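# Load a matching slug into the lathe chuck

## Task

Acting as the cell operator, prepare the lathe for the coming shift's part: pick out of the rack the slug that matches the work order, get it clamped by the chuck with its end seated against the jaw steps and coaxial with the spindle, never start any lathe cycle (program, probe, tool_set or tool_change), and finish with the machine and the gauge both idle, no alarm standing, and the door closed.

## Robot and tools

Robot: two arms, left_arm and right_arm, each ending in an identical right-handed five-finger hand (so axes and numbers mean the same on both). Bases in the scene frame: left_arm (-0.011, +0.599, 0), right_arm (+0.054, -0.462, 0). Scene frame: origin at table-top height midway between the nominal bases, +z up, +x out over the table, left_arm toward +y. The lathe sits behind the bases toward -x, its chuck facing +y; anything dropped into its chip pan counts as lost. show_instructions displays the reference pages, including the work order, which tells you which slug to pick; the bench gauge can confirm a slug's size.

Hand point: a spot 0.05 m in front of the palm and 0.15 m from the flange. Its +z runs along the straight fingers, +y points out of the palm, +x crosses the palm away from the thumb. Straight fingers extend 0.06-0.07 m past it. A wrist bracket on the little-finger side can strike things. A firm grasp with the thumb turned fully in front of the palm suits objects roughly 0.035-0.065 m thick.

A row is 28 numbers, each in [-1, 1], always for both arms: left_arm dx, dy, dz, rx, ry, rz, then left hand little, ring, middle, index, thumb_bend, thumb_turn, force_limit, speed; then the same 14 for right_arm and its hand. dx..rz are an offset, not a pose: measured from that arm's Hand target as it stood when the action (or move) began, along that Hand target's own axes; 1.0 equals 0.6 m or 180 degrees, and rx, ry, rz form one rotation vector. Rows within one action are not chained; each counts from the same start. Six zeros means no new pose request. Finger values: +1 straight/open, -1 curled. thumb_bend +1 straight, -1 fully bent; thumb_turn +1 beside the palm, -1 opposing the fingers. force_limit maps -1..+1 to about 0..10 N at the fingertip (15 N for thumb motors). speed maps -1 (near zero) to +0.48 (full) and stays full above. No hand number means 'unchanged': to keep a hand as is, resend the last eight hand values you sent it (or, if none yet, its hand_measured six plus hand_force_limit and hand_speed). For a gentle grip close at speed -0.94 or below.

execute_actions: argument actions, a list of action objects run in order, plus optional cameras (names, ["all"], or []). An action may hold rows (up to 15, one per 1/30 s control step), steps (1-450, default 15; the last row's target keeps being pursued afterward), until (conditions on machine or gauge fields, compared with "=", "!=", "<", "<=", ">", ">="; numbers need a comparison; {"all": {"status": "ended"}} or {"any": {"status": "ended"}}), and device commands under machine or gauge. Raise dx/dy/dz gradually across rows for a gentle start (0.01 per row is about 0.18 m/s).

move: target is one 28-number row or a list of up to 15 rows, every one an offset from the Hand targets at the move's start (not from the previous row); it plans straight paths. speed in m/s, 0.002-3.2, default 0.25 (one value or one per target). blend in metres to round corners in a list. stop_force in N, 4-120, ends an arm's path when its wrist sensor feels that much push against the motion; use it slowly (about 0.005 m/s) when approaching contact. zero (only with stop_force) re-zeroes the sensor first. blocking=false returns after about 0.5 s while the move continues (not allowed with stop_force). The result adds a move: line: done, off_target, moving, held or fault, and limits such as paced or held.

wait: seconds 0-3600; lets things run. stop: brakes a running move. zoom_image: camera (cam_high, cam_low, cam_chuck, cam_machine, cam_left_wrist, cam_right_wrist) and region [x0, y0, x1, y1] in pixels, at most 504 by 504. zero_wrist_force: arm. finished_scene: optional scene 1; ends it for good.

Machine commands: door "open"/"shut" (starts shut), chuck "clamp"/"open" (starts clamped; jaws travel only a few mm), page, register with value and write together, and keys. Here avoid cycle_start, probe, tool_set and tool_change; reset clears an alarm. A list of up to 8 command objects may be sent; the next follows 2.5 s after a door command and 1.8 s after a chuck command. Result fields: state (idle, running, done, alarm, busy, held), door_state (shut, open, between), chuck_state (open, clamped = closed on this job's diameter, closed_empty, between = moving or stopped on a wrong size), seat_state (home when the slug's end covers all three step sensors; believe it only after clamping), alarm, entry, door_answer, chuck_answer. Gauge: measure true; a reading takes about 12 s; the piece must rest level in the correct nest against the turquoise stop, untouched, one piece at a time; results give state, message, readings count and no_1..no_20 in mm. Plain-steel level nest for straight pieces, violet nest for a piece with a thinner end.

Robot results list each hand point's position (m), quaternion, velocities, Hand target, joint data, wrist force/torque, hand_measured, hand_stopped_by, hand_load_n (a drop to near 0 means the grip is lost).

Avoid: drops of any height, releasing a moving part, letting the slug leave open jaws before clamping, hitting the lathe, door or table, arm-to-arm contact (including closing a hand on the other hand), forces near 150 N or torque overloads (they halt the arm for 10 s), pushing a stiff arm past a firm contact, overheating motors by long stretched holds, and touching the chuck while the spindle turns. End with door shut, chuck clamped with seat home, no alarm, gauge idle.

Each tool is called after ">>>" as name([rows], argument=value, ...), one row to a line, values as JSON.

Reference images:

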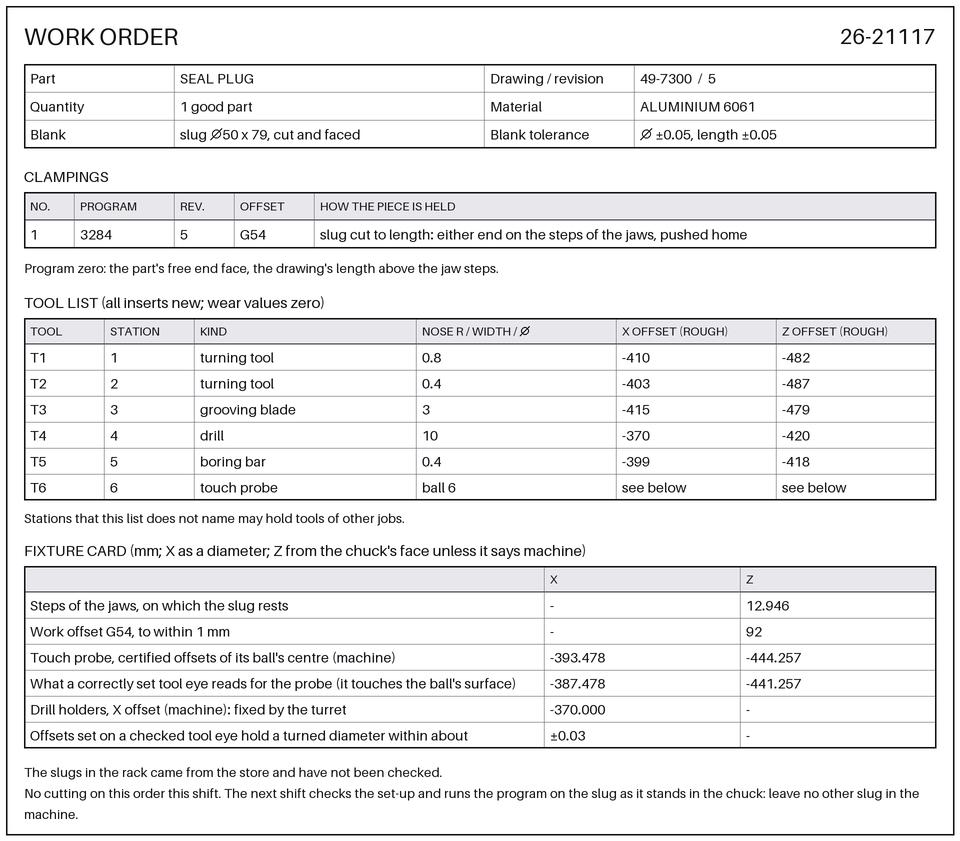

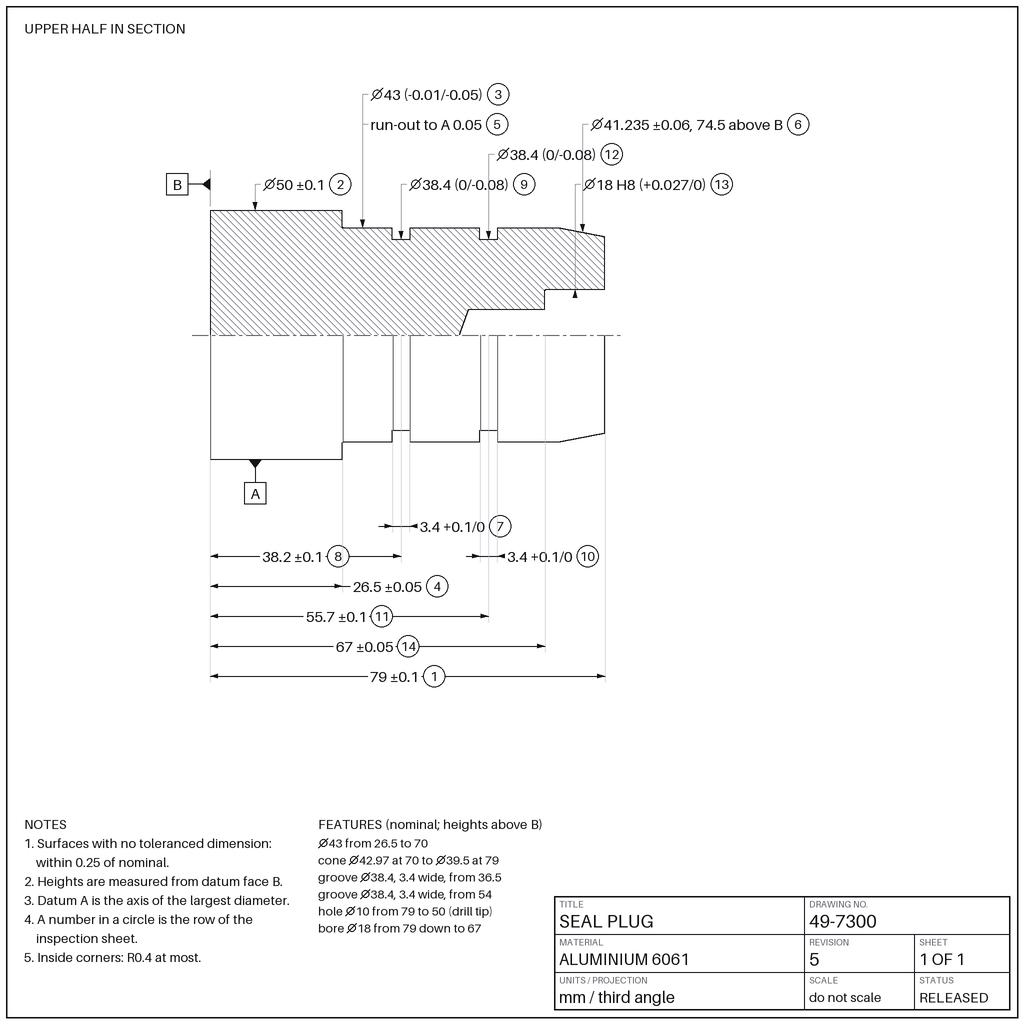

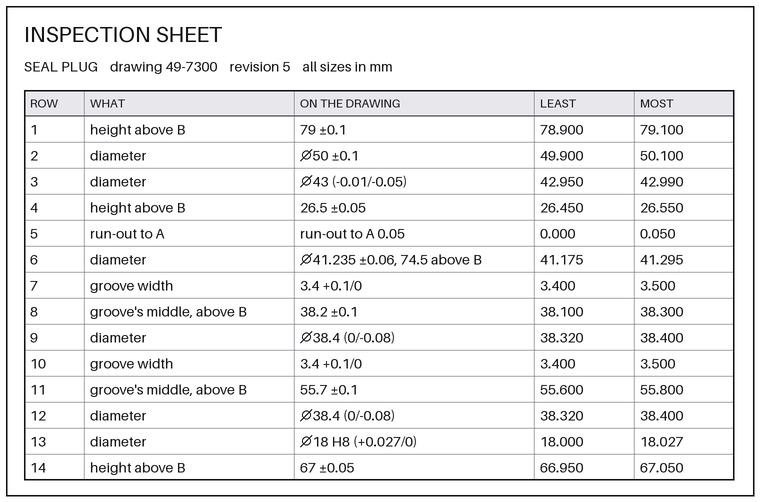

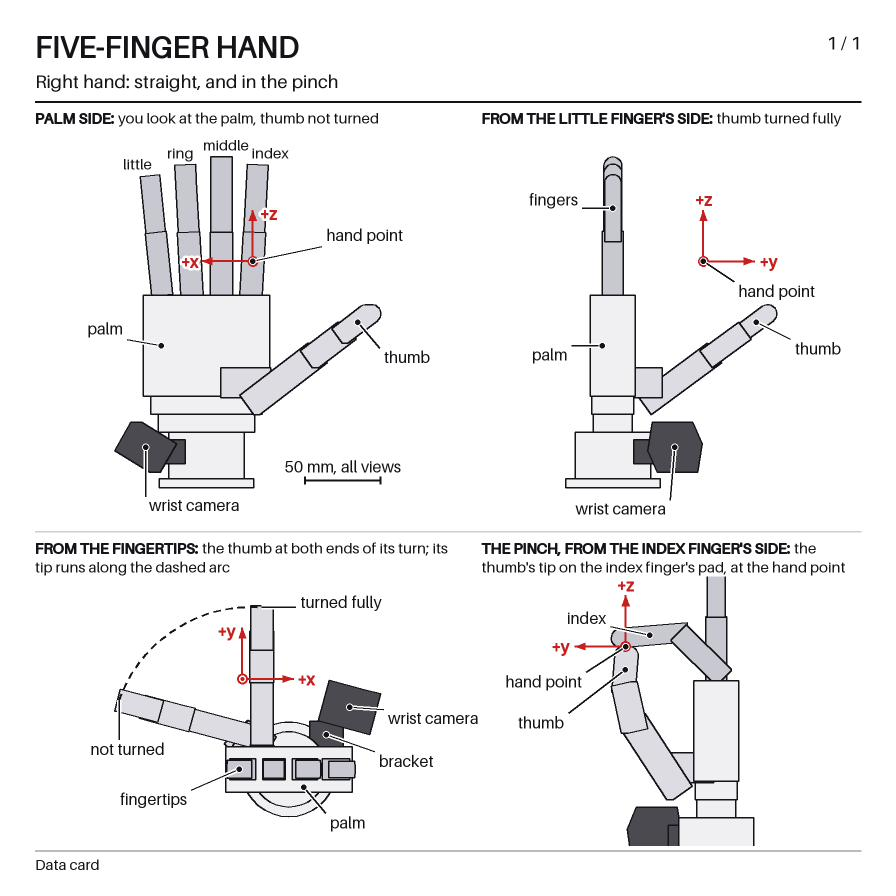

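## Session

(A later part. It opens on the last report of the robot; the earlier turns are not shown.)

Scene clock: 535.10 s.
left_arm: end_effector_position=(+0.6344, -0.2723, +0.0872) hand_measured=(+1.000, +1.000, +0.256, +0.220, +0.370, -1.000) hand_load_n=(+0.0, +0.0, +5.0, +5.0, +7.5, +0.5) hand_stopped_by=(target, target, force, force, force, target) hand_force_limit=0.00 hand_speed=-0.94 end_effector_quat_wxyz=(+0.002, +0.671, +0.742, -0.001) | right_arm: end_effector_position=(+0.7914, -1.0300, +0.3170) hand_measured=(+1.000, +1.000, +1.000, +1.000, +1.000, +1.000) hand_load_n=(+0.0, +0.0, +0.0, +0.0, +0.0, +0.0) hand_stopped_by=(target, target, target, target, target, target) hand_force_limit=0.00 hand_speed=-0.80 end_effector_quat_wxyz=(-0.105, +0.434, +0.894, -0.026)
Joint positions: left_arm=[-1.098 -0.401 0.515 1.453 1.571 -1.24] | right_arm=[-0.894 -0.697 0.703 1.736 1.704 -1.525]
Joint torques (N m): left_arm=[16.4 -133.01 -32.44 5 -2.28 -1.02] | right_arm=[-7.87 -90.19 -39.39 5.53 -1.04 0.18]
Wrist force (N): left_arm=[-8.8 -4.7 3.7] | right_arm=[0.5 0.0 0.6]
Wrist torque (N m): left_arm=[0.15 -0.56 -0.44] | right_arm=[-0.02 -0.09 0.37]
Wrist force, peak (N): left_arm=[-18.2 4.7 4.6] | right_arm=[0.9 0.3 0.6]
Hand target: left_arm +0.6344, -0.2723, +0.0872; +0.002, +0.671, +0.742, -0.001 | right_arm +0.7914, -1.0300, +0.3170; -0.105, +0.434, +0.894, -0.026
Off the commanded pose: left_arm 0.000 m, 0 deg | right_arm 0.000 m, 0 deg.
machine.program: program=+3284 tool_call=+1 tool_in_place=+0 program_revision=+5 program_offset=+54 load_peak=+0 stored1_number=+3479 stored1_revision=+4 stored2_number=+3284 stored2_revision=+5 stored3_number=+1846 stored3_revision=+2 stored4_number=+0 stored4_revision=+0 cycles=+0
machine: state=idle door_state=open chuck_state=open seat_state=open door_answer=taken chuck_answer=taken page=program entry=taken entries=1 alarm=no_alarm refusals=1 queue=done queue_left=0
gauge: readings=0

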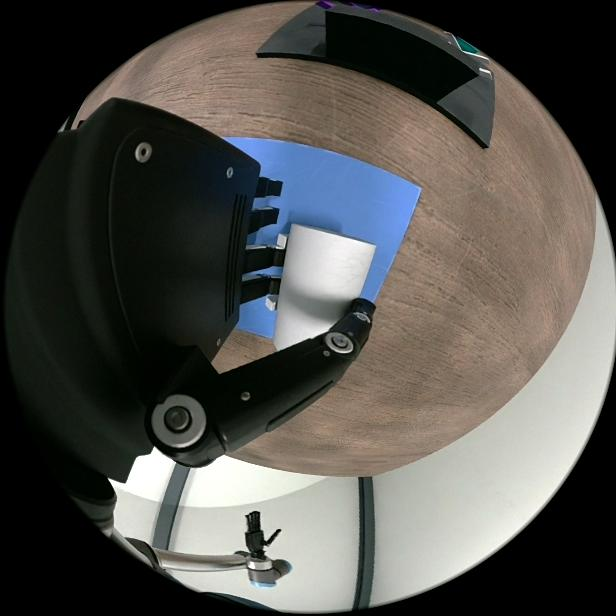

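>>> move(target=[0, 0, -0.1, 0,0,0, 1,1,-0.1,-0.1,0.1,-1,0,-0.94, 0,0,0,0,0,0, 1,1,1,1,1,1,0,-0.8], speed=0.04, cameras=["cam_left_wrist", "cam_low"])

>>> zoom_image(camera="cam_left_wrist", region=[150, 160, 402, 412])

>>> zoom_image(camera="cam_low", region=[180, 160, 400, 330])

Scene clock: 546.20 s.
left_arm: end_effector_position=(+0.6343, -0.2722, +0.1475) hand_measured=(+1.000, +1.000, +0.256, +0.220, +0.370, -1.000) hand_load_n=(+0.0, +0.0, +3.5, +5.0, +8.0, +1.5) hand_stopped_by=(target, target, force, force, force, target) hand_force_limit=0.00 hand_speed=-0.94 end_effector_quat_wxyz=(+0.002, +0.671, +0.742, -0.001) | right_arm: end_effector_position=(+0.7914, -1.0300, +0.3170) hand_measured=(+1.000, +1.000, +1.000, +1.000, +1.000, +1.000) hand_load_n=(+0.0, +0.0, +0.0, +0.0, -0.5, +0.0) hand_stopped_by=(target, target, target, target, target, target) hand_force_limit=0.00 hand_speed=-0.80 end_effector_quat_wxyz=(-0.105, +0.434, +0.894, -0.026)
Joint positions: left_arm=[-1.098 -0.417 0.44 1.543 1.571 -1.24] | right_arm=[-0.894 -0.697 0.703 1.736 1.704 -1.525]
Joint torques (N m): left_arm=[9.13 -115.63 -31.64 1.9 -1.19 1.25] | right_arm=[-7.1 -90.9 -39.22 5.41 -1.36 0.3]
Wrist force (N): left_arm=[0.4 0.8 4.3] | right_arm=[0.4 0.0 0.4]
Wrist torque (N m): left_arm=[0.13 -0.12 -0.06] | right_arm=[-0.01 -0.07 0.37]
Wrist force, peak (N): left_arm=[-9.3 -0.6 9.3] | right_arm=[1.0 0.1 0.5]
Hand target: left_arm +0.6343, -0.2721, +0.1472; +0.002, +0.671, +0.742, -0.001 | right_arm +0.7914, -1.0300, +0.3170; -0.105, +0.434, +0.894, -0.026
Off the commanded pose: left_arm 0.000 m, 0 deg | right_arm 0.000 m, 0 deg.
machine.program: program=+3284 tool_call=+1 tool_in_place=+0 program_revision=+5 program_offset=+54 load_peak=+0 stored1_number=+3479 stored1_revision=+4 stored2_number=+3284 stored2_revision=+5 stored3_number=+1846 stored3_revision=+2 stored4_number=+0 stored4_revision=+0 cycles=+0
machine: state=idle door_state=open chuck_state=open seat_state=open door_answer=taken chuck_answer=taken page=program entry=taken entries=1 alarm=no_alarm refusals=1 queue=done queue_left=0
gauge: readings=0
move: done
Images, in order (width x height): cam_low 896x504, cam_left_wrist 616x616.

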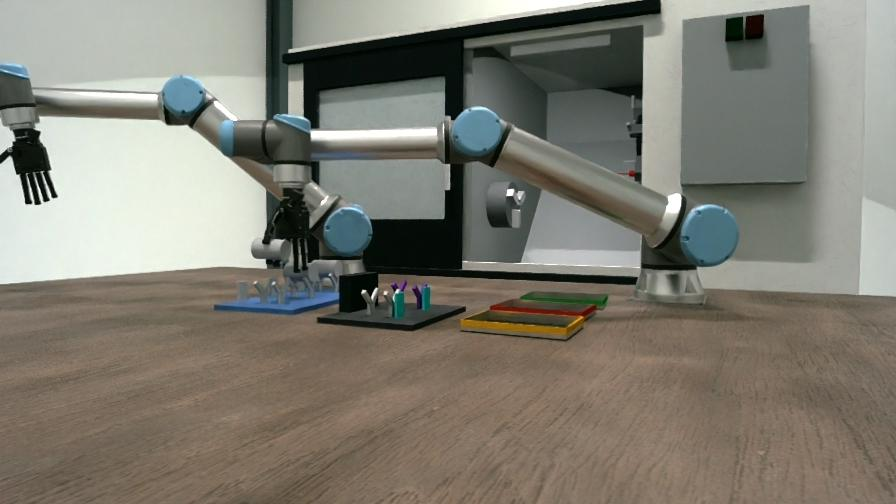

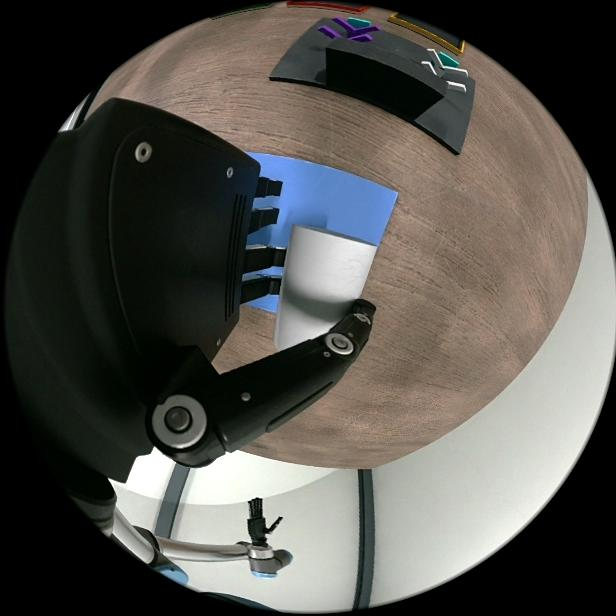

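Scaled by 2.000 from the camera's image (finer frame: 880x880).

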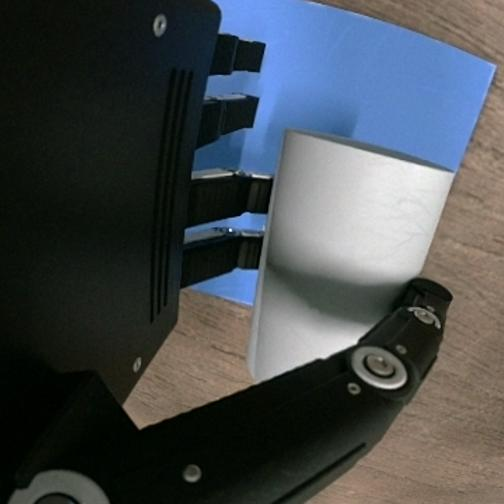

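Scaled by 2.291 from the camera's image (finer frame: 1280x720).

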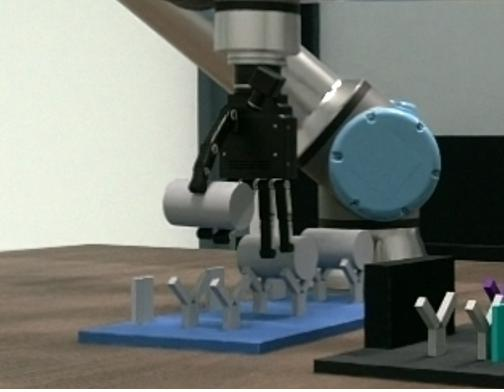

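>>> move(target=[0.553, 0.0318, -0.0883, 0,0,0.039, 1,1,-0.1,-0.1,0.1,-1,0,-0.94, 0,0,0,0,0,0, 1,1,1,1,1,1,0,-0.8], speed=0.15, cameras=["cam_left_wrist", "cam_low", "cam_high"])

>>> zoom_image(camera="cam_left_wrist", region=[240, 140, 492, 392])

Scene clock: 590.67 s.
left_arm: end_effector_position=(+0.6198, +0.0600, +0.1990) hand_measured=(+1.000, +1.000, +0.256, +0.220, +0.370, -1.000) hand_load_n=(+0.0, +0.0, +3.5, +4.5, +7.5, +1.5) hand_stopped_by=(target, target, force, force, force, target) hand_force_limit=0.00 hand_speed=-0.94 end_effector_quat_wxyz=(+0.002, +0.715, +0.699, -0.001) | right_arm: end_effector_position=(+0.7914, -1.0300, +0.3170) hand_measured=(+1.000, +1.000, +1.000, +1.000, +1.000, +1.000) hand_load_n=(+0.0, +0.0, +0.0, +0.0, +0.0, +0.0) hand_stopped_by=(target, target, target, target, target, target) hand_force_limit=0.00 hand_speed=-0.80 end_effector_quat_wxyz=(-0.105, +0.434, +0.894, -0.026)
Joint positions: left_arm=[-0.915 -0.987 1.393 1.162 1.572 -0.934] | right_arm=[-0.894 -0.697 0.703 1.736 1.704 -1.525]
Joint torques (N m): left_arm=[4.55 -98.82 -27.83 6.69 2.59 1.67] | right_arm=[-7.24 -90.83 -38.33 5.24 -2.04 0.99]
Wrist force (N): left_arm=[1.2 0.7 3.7] | right_arm=[0.6 -0.1 0.3]
Wrist torque (N m): left_arm=[0.15 -0.25 -0.07] | right_arm=[-0.02 -0.11 0.38]
Wrist force, peak (N): left_arm=[-1.9 0.4 5.0] | right_arm=[0.9 0.4 0.4]
Hand target: left_arm +0.6198, +0.0601, +0.1989; +0.002, +0.715, +0.699, -0.001 | right_arm +0.7914, -1.0300, +0.3170; -0.105, +0.434, +0.894, -0.026
Off the commanded pose: left_arm 0.000 m, 0 deg | right_arm 0.000 m, 0 deg.
machine.program: program=+3284 tool_call=+1 tool_in_place=+0 program_revision=+5 program_offset=+54 load_peak=+0 stored1_number=+3479 stored1_revision=+4 stored2_number=+3284 stored2_revision=+5 stored3_number=+1846 stored3_revision=+2 stored4_number=+0 stored4_revision=+0 cycles=+0
machine: state=idle door_state=open chuck_state=open seat_state=open door_answer=taken chuck_answer=taken page=program entry=taken entries=1 alarm=no_alarm refusals=1 queue=done queue_left=0
gauge: readings=0
move: done
Images, in order (width x height): cam_high 896x504, cam_low 896x504, cam_left_wrist 616x616.

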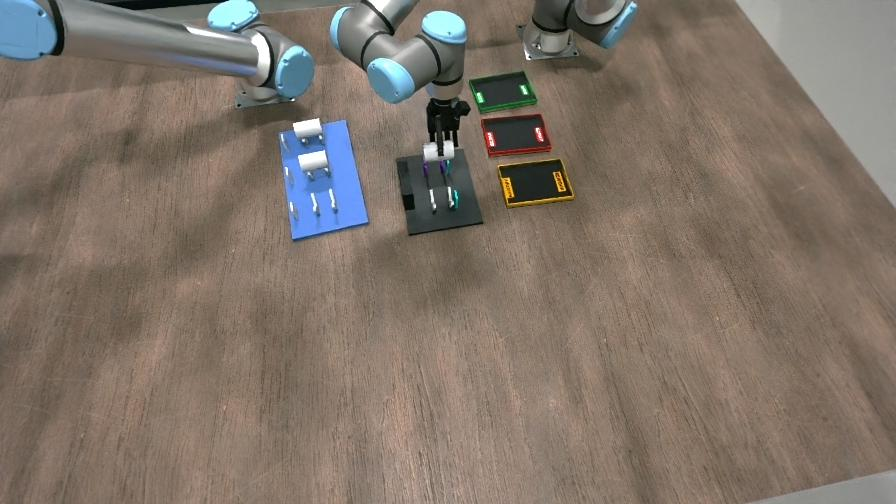

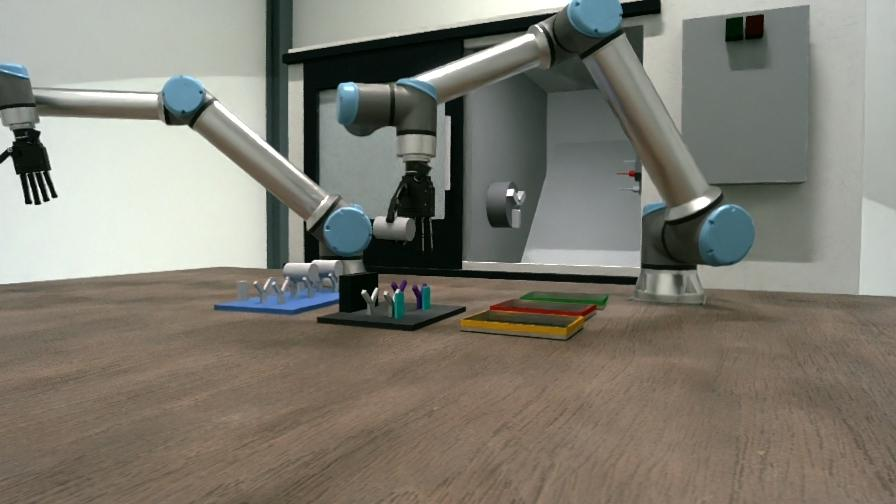

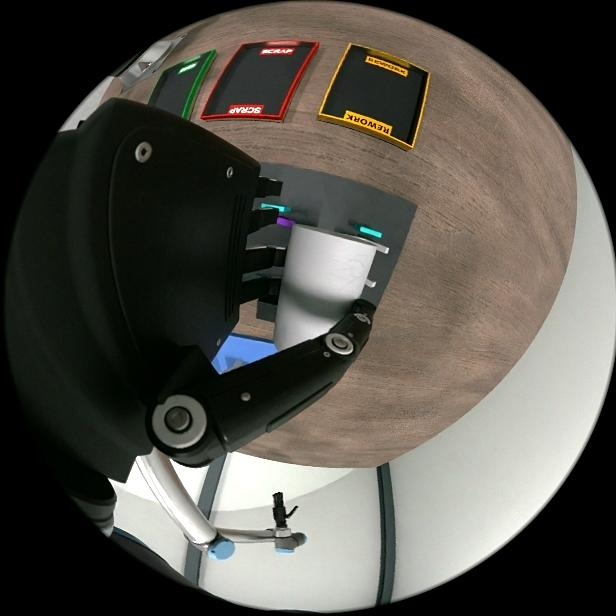

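Scaled by 2.000 from the camera's image (finer frame: 880x880).

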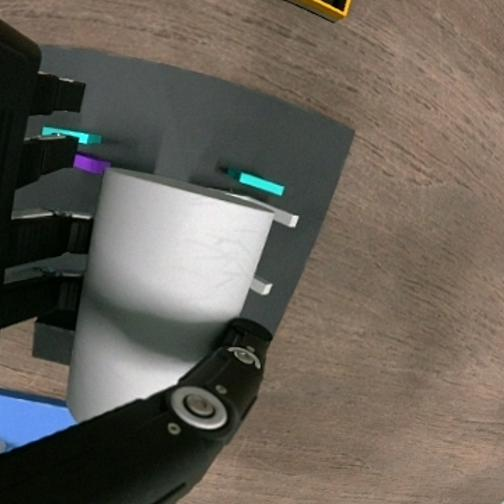

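>>> move(target=[0.0017, 0.11, 0.115, 0,0,0, 1,1,-0.1,-0.1,0.1,-1,0,-0.94, 0,0,0,0,0,0, 1,1,1,1,1,1,0,-0.8], speed=0.1, stop_force=12, cameras=["cam_left_wrist", "cam_low", "cam_high"])

>>> zoom_image(camera="cam_left_wrist", region=[240, 140, 492, 392])

>>> zoom_image(camera="cam_low", region=[310, 180, 500, 340])

>>> zoom_image(camera="cam_high", region=[380, 100, 500, 240])

Scene clock: 625.47 s.
left_arm: end_effector_position=(+0.6859, +0.0594, +0.1300) hand_measured=(+1.000, +1.000, +0.256, +0.220, +0.370, -1.000) hand_load_n=(+0.0, +0.0, +4.0, +5.0, +8.0, +1.5) hand_stopped_by=(target, target, force, force, force, target) hand_force_limit=0.00 hand_speed=-0.94 end_effector_quat_wxyz=(+0.002, +0.715, +0.699, -0.001) | right_arm: end_effector_position=(+0.7914, -1.0300, +0.3170) hand_measured=(+1.000, +1.000, +1.000, +1.000, +1.000, +1.000) hand_load_n=(+0.0, +0.0, +0.0, +0.0, +0.0, +0.0) hand_stopped_by=(target, target, target, target, target, target) hand_force_limit=0.00 hand_speed=-0.80 end_effector_quat_wxyz=(-0.105, +0.434, +0.894, -0.026)
Joint positions: left_arm=[-0.847 -0.86 1.307 1.12 1.572 -0.866] | right_arm=[-0.894 -0.697 0.703 1.736 1.704 -1.525]
Joint torques (N m): left_arm=[-12.05 -88.41 -26.9 6.75 2.03 -1.03] | right_arm=[-5.77 -90.79 -37.56 4.95 -2.21 1.69]
Wrist force (N): left_arm=[0.3 0.7 4.1] | right_arm=[0.4 0.4 0.4]
Wrist torque (N m): left_arm=[0.16 -0.11 -0.13] | right_arm=[0.05 -0.07 0.38]
Wrist force, peak (N): left_arm=[0.5 1.5 5.5] | right_arm=[0.6 0.1 0.9]
Hand target: left_arm +0.6859, +0.0594, +0.1300; +0.002, +0.715, +0.699, -0.001 | right_arm +0.7914, -1.0300, +0.3170; -0.105, +0.434, +0.894, -0.026
Off the commanded pose: left_arm 0.000 m, 0 deg | right_arm 0.000 m, 0 deg.
machine.program: program=+3284 tool_call=+1 tool_in_place=+0 program_revision=+5 program_offset=+54 load_peak=+0 stored1_number=+3479 stored1_revision=+4 stored2_number=+3284 stored2_revision=+5 stored3_number=+1846 stored3_revision=+2 stored4_number=+0 stored4_revision=+0 cycles=+0
machine: state=idle door_state=open chuck_state=open seat_state=open door_answer=taken chuck_answer=taken page=program entry=taken entries=1 alarm=no_alarm refusals=1 queue=done queue_left=0
gauge: readings=0
move: done
Images, in order (width x height): cam_high 896x504, cam_low 896x504, cam_left_wrist 616x616.

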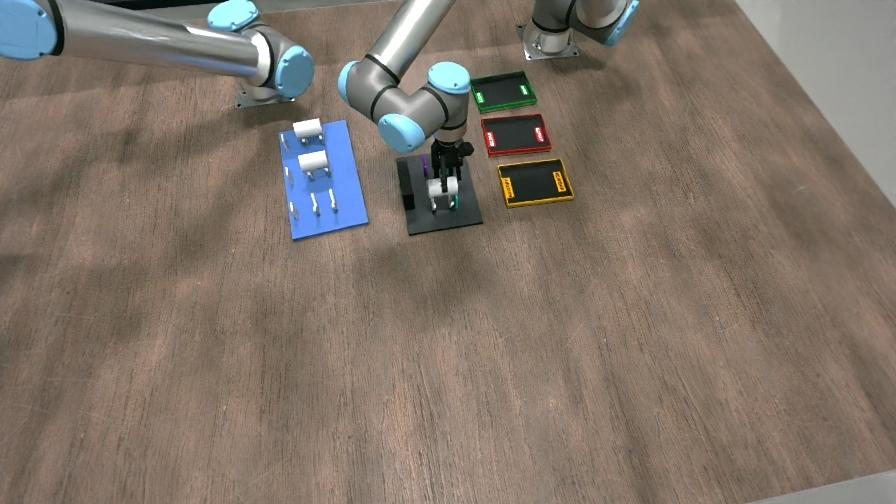

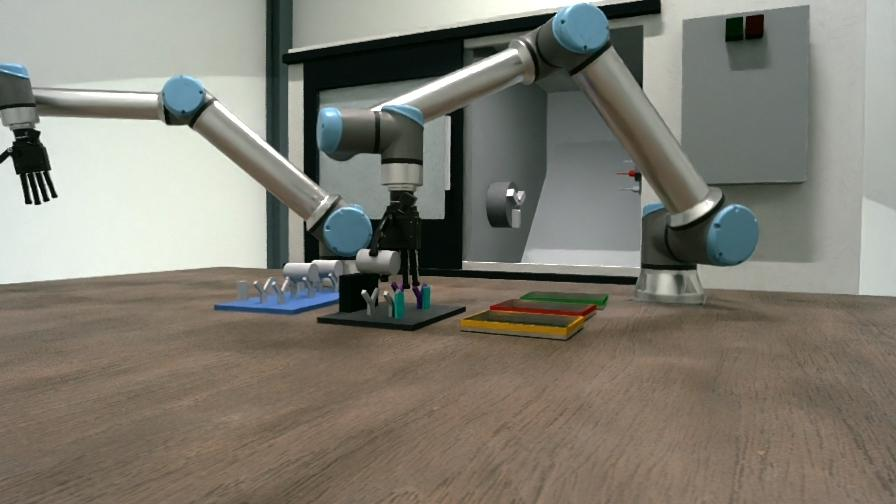

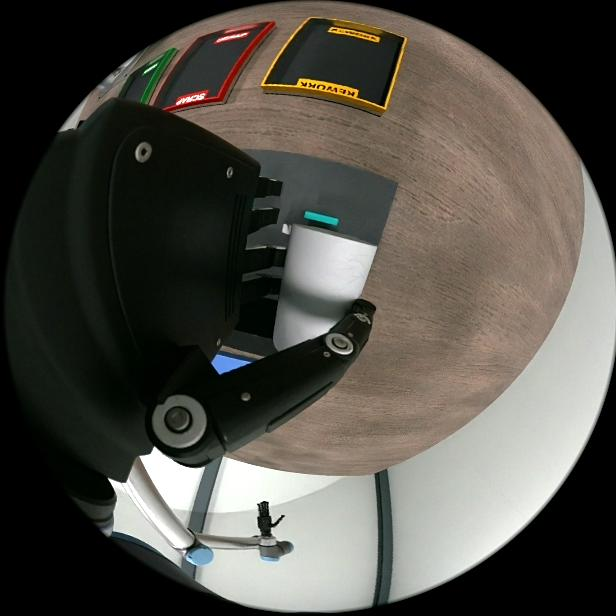

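Scaled by 2.000 from the camera's image (finer frame: 880x880).

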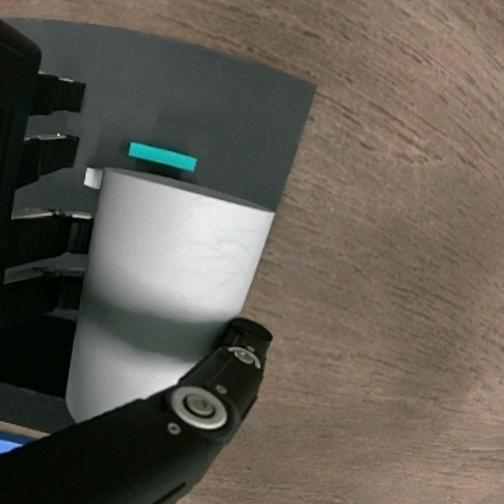

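Scaled by 2.653 from the camera's image (finer frame: 1280x720).

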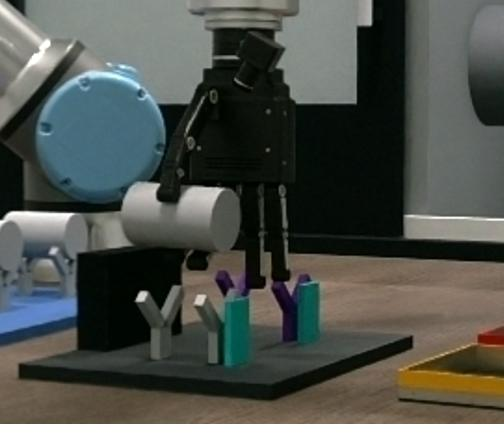

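Scaled by 3.600 from the camera's image (finer frame: 1280x720).

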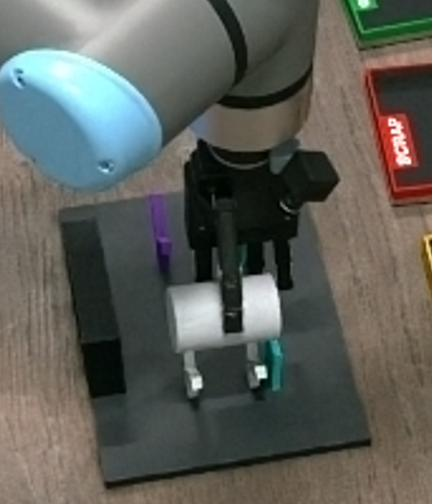

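>>> zoom_image(camera="cam_high", region=[420, 165, 470, 215])

>>> zoom_image(camera="cam_low", region=[345, 235, 445, 335])

>>> zoom_image(camera="cam_left_wrist", region=[270, 190, 390, 310])

Scaled by 10.080 from the camera's image (finer frame: 1280x720).

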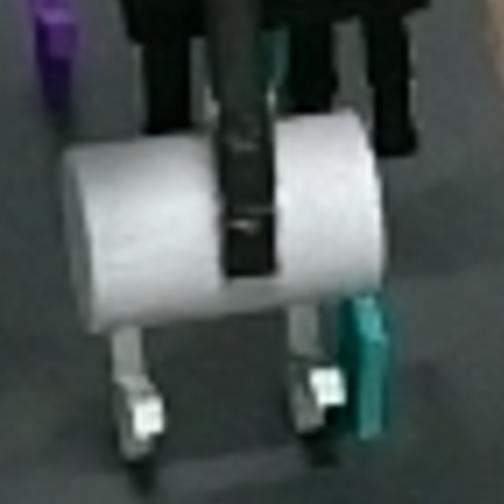

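Scaled by 5.040 from the camera's image (finer frame: 1280x720).

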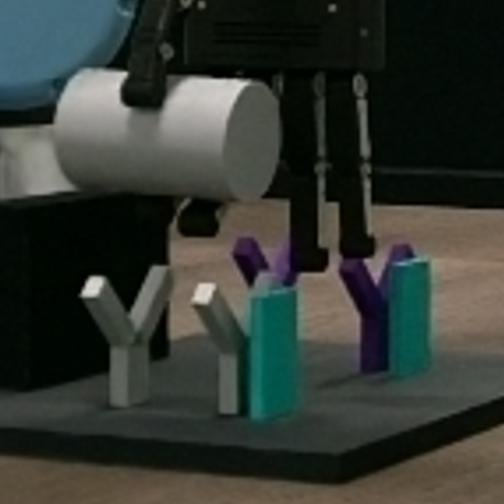

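Scaled by 4.200 from the camera's image (finer frame: 880x880).

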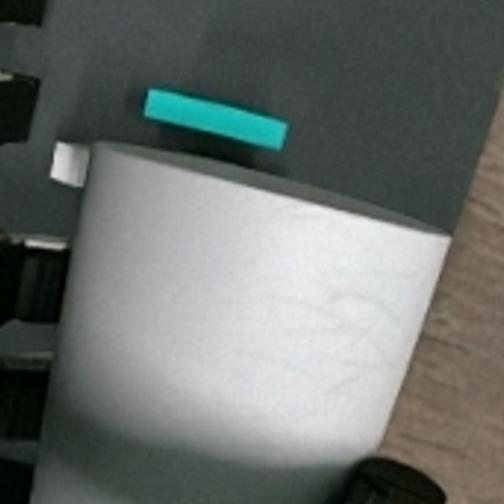

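>>> move([
  [0, -0.0092, 0.0333, 0,0,0, 1,1,-0.1,-0.1,0.1,-1,0,-0.94, 0,0,0,0,0,0, 1,1,1,1,1,1,0,-0.8],
  [0, -0.0092, 0.1, 0,0,0, 1,1,-0.1,-0.1,0.1,-1,0,-0.94, 0,0,0,0,0,0, 1,1,1,1,1,1,0,-0.8],
], speed=0.02, stop_force=7, cameras=["cam_left_wrist", "cam_low", "cam_high"])

>>> zoom_image(camera="cam_left_wrist", region=[270, 190, 390, 310])

>>> zoom_image(camera="cam_low", region=[345, 235, 445, 335])

>>> zoom_image(camera="cam_high", region=[420, 165, 470, 215])

Scene clock: 690.20 s.
left_arm: end_effector_position=(+0.6804, +0.0594, +0.0779) hand_measured=(+1.000, +1.000, +0.254, +0.220, +0.370, -1.000) hand_load_n=(+0.0, +0.0, +0.5, +3.0, +4.5, +0.5) hand_stopped_by=(target, target, force, force, force, target) hand_force_limit=0.00 hand_speed=-0.94 end_effector_quat_wxyz=(+0.002, +0.715, +0.699, -0.001) | right_arm: end_effector_position=(+0.7914, -1.0300, +0.3170) hand_measured=(+1.000, +1.000, +1.000, +1.000, +1.000, +1.000) hand_load_n=(+0.0, +0.0, +0.0, +0.0, +0.0, +0.0) hand_stopped_by=(target, target, target, target, target, target) hand_force_limit=0.00 hand_speed=-0.80 end_effector_quat_wxyz=(-0.105, +0.434, +0.894, -0.026)
Joint positions: left_arm=[-0.852 -0.826 1.348 1.045 1.572 -0.871] | right_arm=[-0.894 -0.697 0.703 1.736 1.704 -1.525]
Joint torques (N m): left_arm=[7.52 -107.82 -42.02 6.91 -3.24 0.27] | right_arm=[-6.61 -90.99 -35.96 4.77 -2.4 2.48]
Wrist force (N): left_arm=[0.4 2.2 2.3] | right_arm=[0.4 -0.1 0.6]
Wrist torque (N m): left_arm=[0.11 -0.05 -0.08] | right_arm=[-0.03 -0.08 0.36]
Wrist force, peak (N): left_arm=[0.6 1.0 4.7] | right_arm=[0.9 0.3 0.5]
Hand target: left_arm +0.6804, +0.0594, +0.0779; +0.002, +0.715, +0.699, -0.001 (not the last commanded pose) | right_arm +0.7914, -1.0300, +0.3170; -0.105, +0.434, +0.894, -0.026
Off the commanded pose: left_arm 0.008 m, 0 deg | right_arm 0.000 m, 0 deg.
machine.program: program=+3284 tool_call=+1 tool_in_place=+0 program_revision=+5 program_offset=+54 load_peak=+0 stored1_number=+3479 stored1_revision=+4 stored2_number=+3284 stored2_revision=+5 stored3_number=+1846 stored3_revision=+2 stored4_number=+0 stored4_revision=+0 cycles=+0
machine: state=idle door_state=open chuck_state=open seat_state=open door_answer=taken chuck_answer=taken page=program entry=taken entries=1 alarm=no_alarm refusals=1 queue=done queue_left=0
gauge: readings=0
move: contact (left_arm); path passed 1 of 2 targets
Images, in order (width x height): cam_high 896x504, cam_low 896x504, cam_left_wrist 616x616.

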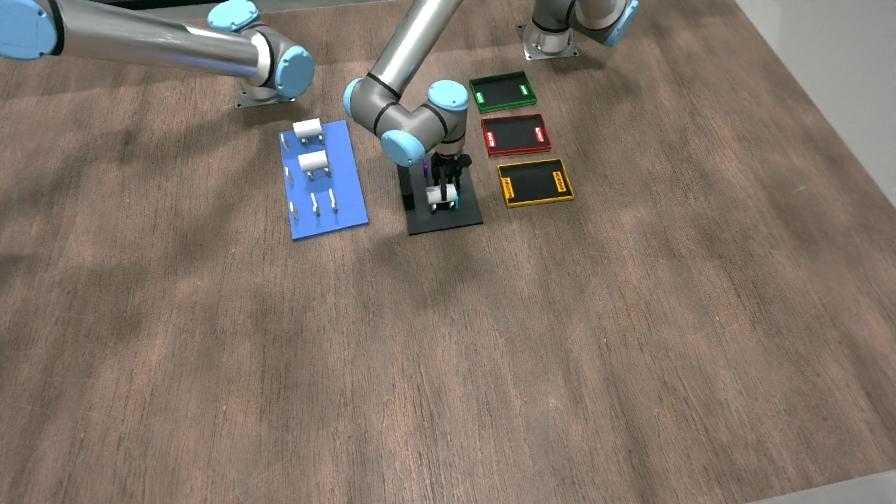

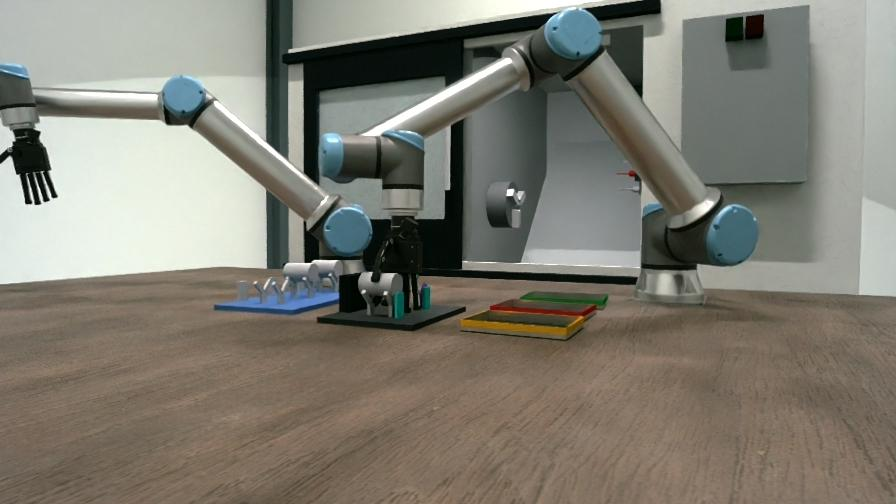

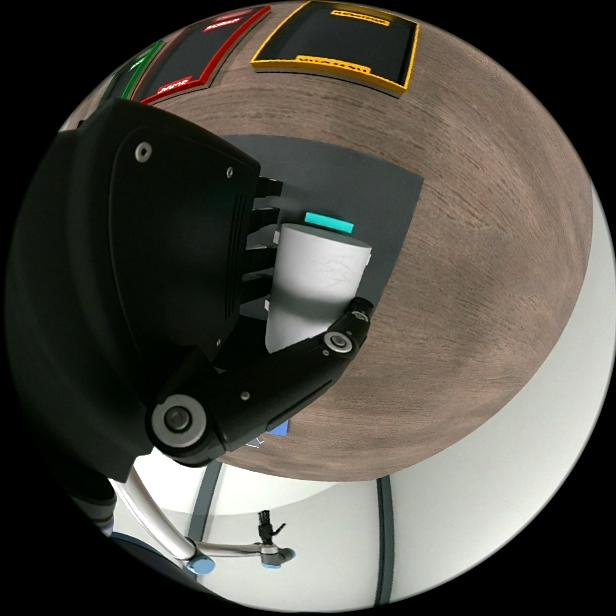

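Scaled by 4.200 from the camera's image (finer frame: 880x880).

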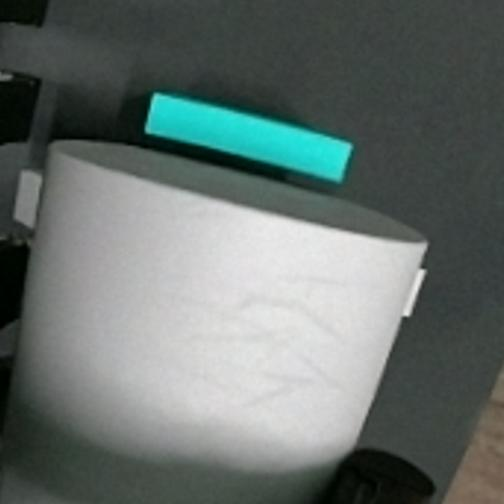

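Scaled by 5.040 from the camera's image (finer frame: 1280x720).

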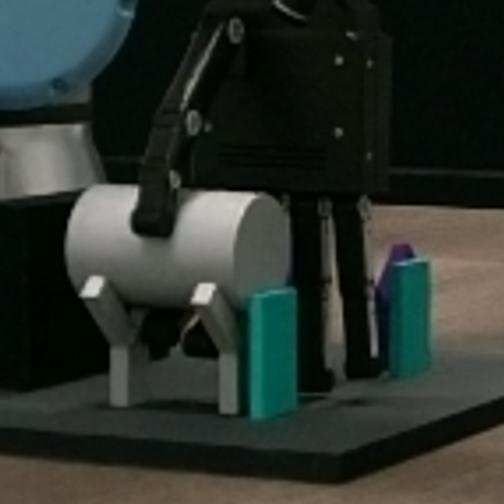

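Scaled by 10.080 from the camera's image (finer frame: 1280x720).

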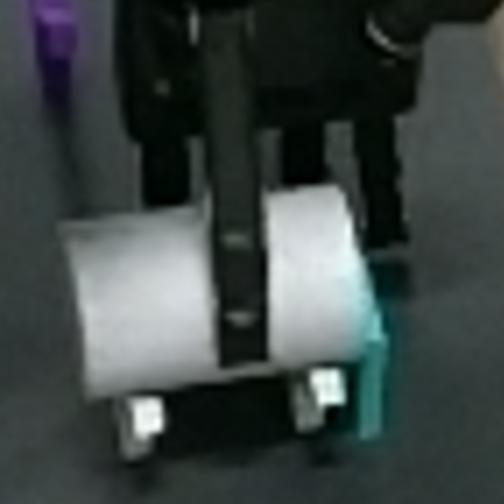

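>>> execute_actions([
  {"rows": [[0,0,0,0,0,0, 1,1,0.3,0.27,0.42,-1,0,-0.92, 0,0,0,0,0,0, 1,1,1,1,1,1,0,-0.8]], "steps": 30},
  {"rows": [[0,0,0,0,0,0, 1,1,0.5,0.5,0.75,-1,0,-0.85, 0,0,0,0,0,0, 1,1,1,1,1,1,0,-0.8]], "steps": 60},
], cameras=["cam_left_wrist", "cam_low", "cam_high"])

>>> zoom_image(camera="cam_left_wrist", region=[250, 190, 390, 330])

>>> zoom_image(camera="cam_low", region=[345, 235, 445, 335])

Scene clock: 704.57 s.
left_arm: end_effector_position=(+0.6804, +0.0594, +0.0779) hand_measured=(+1.000, +1.000, +0.500, +0.500, +0.750, -1.000) hand_load_n=(+0.0, -0.5, +0.0, +0.0, +0.0, +0.0) hand_stopped_by=(target, target, target, target, target, target) hand_force_limit=0.00 hand_speed=-0.85 end_effector_quat_wxyz=(+0.002, +0.715, +0.699, -0.001) | right_arm: end_effector_position=(+0.7914, -1.0300, +0.3170) hand_measured=(+1.000, +1.000, +1.000, +1.000, +1.000, +1.000) hand_load_n=(+0.0, +0.0, +0.0, +0.0, +0.0, +0.0) hand_stopped_by=(target, target, target, target, target, target) hand_force_limit=0.00 hand_speed=-0.80 end_effector_quat_wxyz=(-0.105, +0.434, +0.894, -0.026)
Joint positions: left_arm=[-0.852 -0.826 1.348 1.045 1.572 -0.871] | right_arm=[-0.894 -0.697 0.703 1.736 1.704 -1.525]
Joint torques (N m): left_arm=[7.86 -89.98 -24.84 4.62 -3.26 -0.11] | right_arm=[-5.72 -90.32 -35.98 4.78 -2.23 2.58]
Wrist force (N): left_arm=[0.3 0.7 0.1] | right_arm=[0.4 0.1 0.5]
Wrist torque (N m): left_arm=[0.15 -0.09 -0.14] | right_arm=[-0.01 -0.08 0.37]
Wrist force, peak (N): left_arm=[0.5 2.7 2.6] | right_arm=[0.9 0.0 0.6]
Hand target: left_arm +0.6804, +0.0594, +0.0779; +0.002, +0.715, +0.699, -0.001 | right_arm +0.7914, -1.0300, +0.3170; -0.105, +0.434, +0.894, -0.026
Off the commanded pose: left_arm 0.000 m, 0 deg | right_arm 0.000 m, 0 deg.
machine.program: program=+3284 tool_call=+1 tool_in_place=+0 program_revision=+5 program_offset=+54 load_peak=+0 stored1_number=+3479 stored1_revision=+4 stored2_number=+3284 stored2_revision=+5 stored3_number=+1846 stored3_revision=+2 stored4_number=+0 stored4_revision=+0 cycles=+0
machine: state=idle door_state=open chuck_state=open seat_state=open door_answer=taken chuck_answer=taken page=program entry=taken entries=1 alarm=no_alarm refusals=1 queue=done queue_left=0
gauge: readings=0
Images, in order (width x height): cam_high 896x504, cam_low 896x504, cam_left_wrist 616x616.

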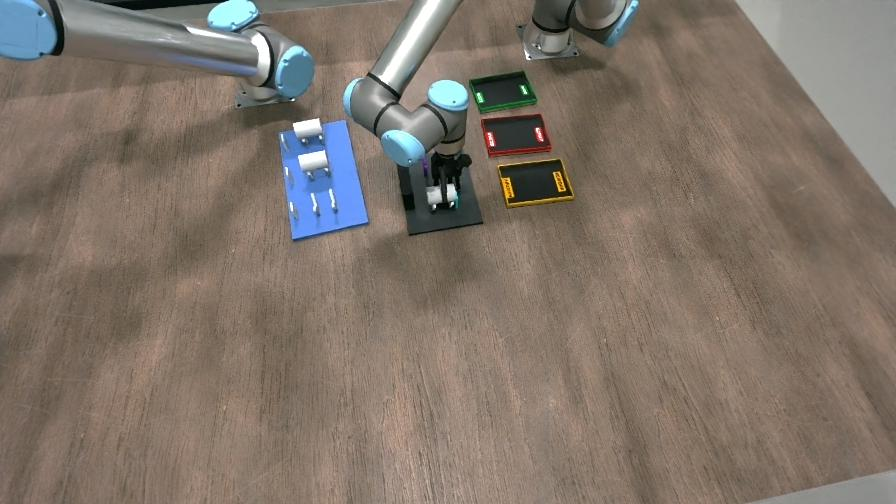

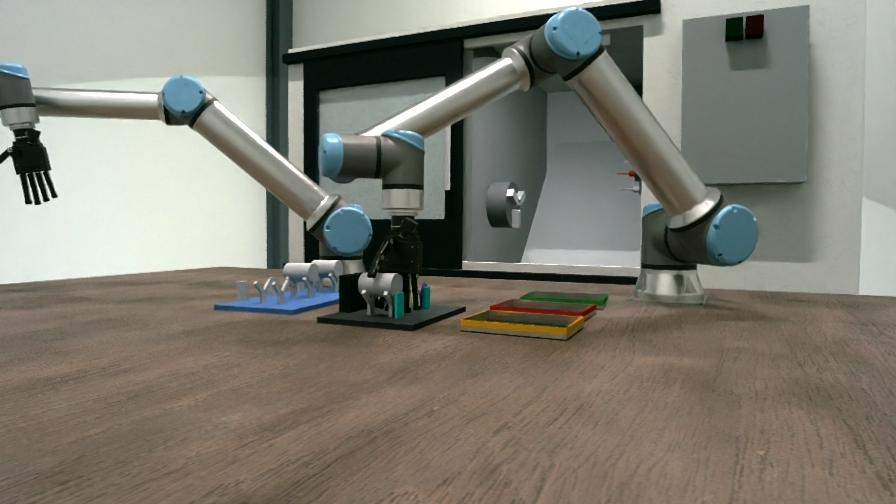

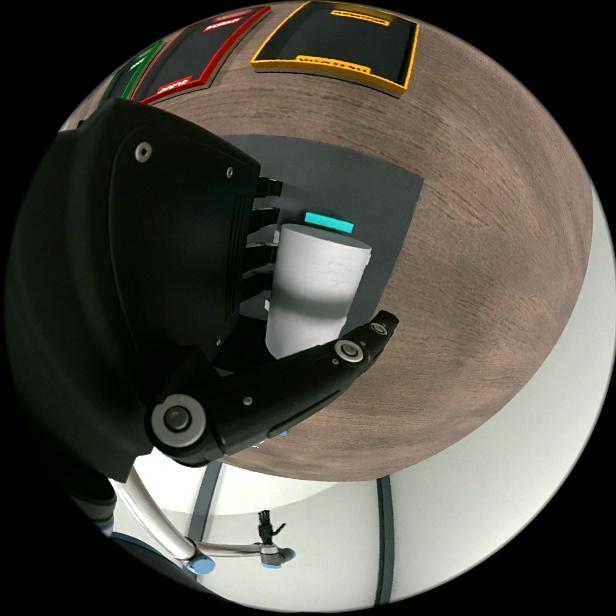

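Scaled by 3.600 from the camera's image (finer frame: 880x880).

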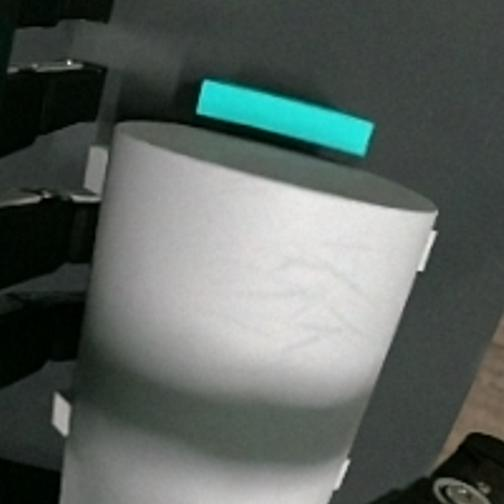

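Scaled by 5.040 from the camera's image (finer frame: 1280x720).

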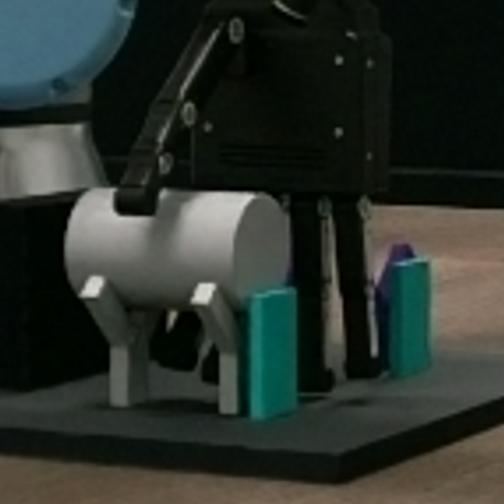

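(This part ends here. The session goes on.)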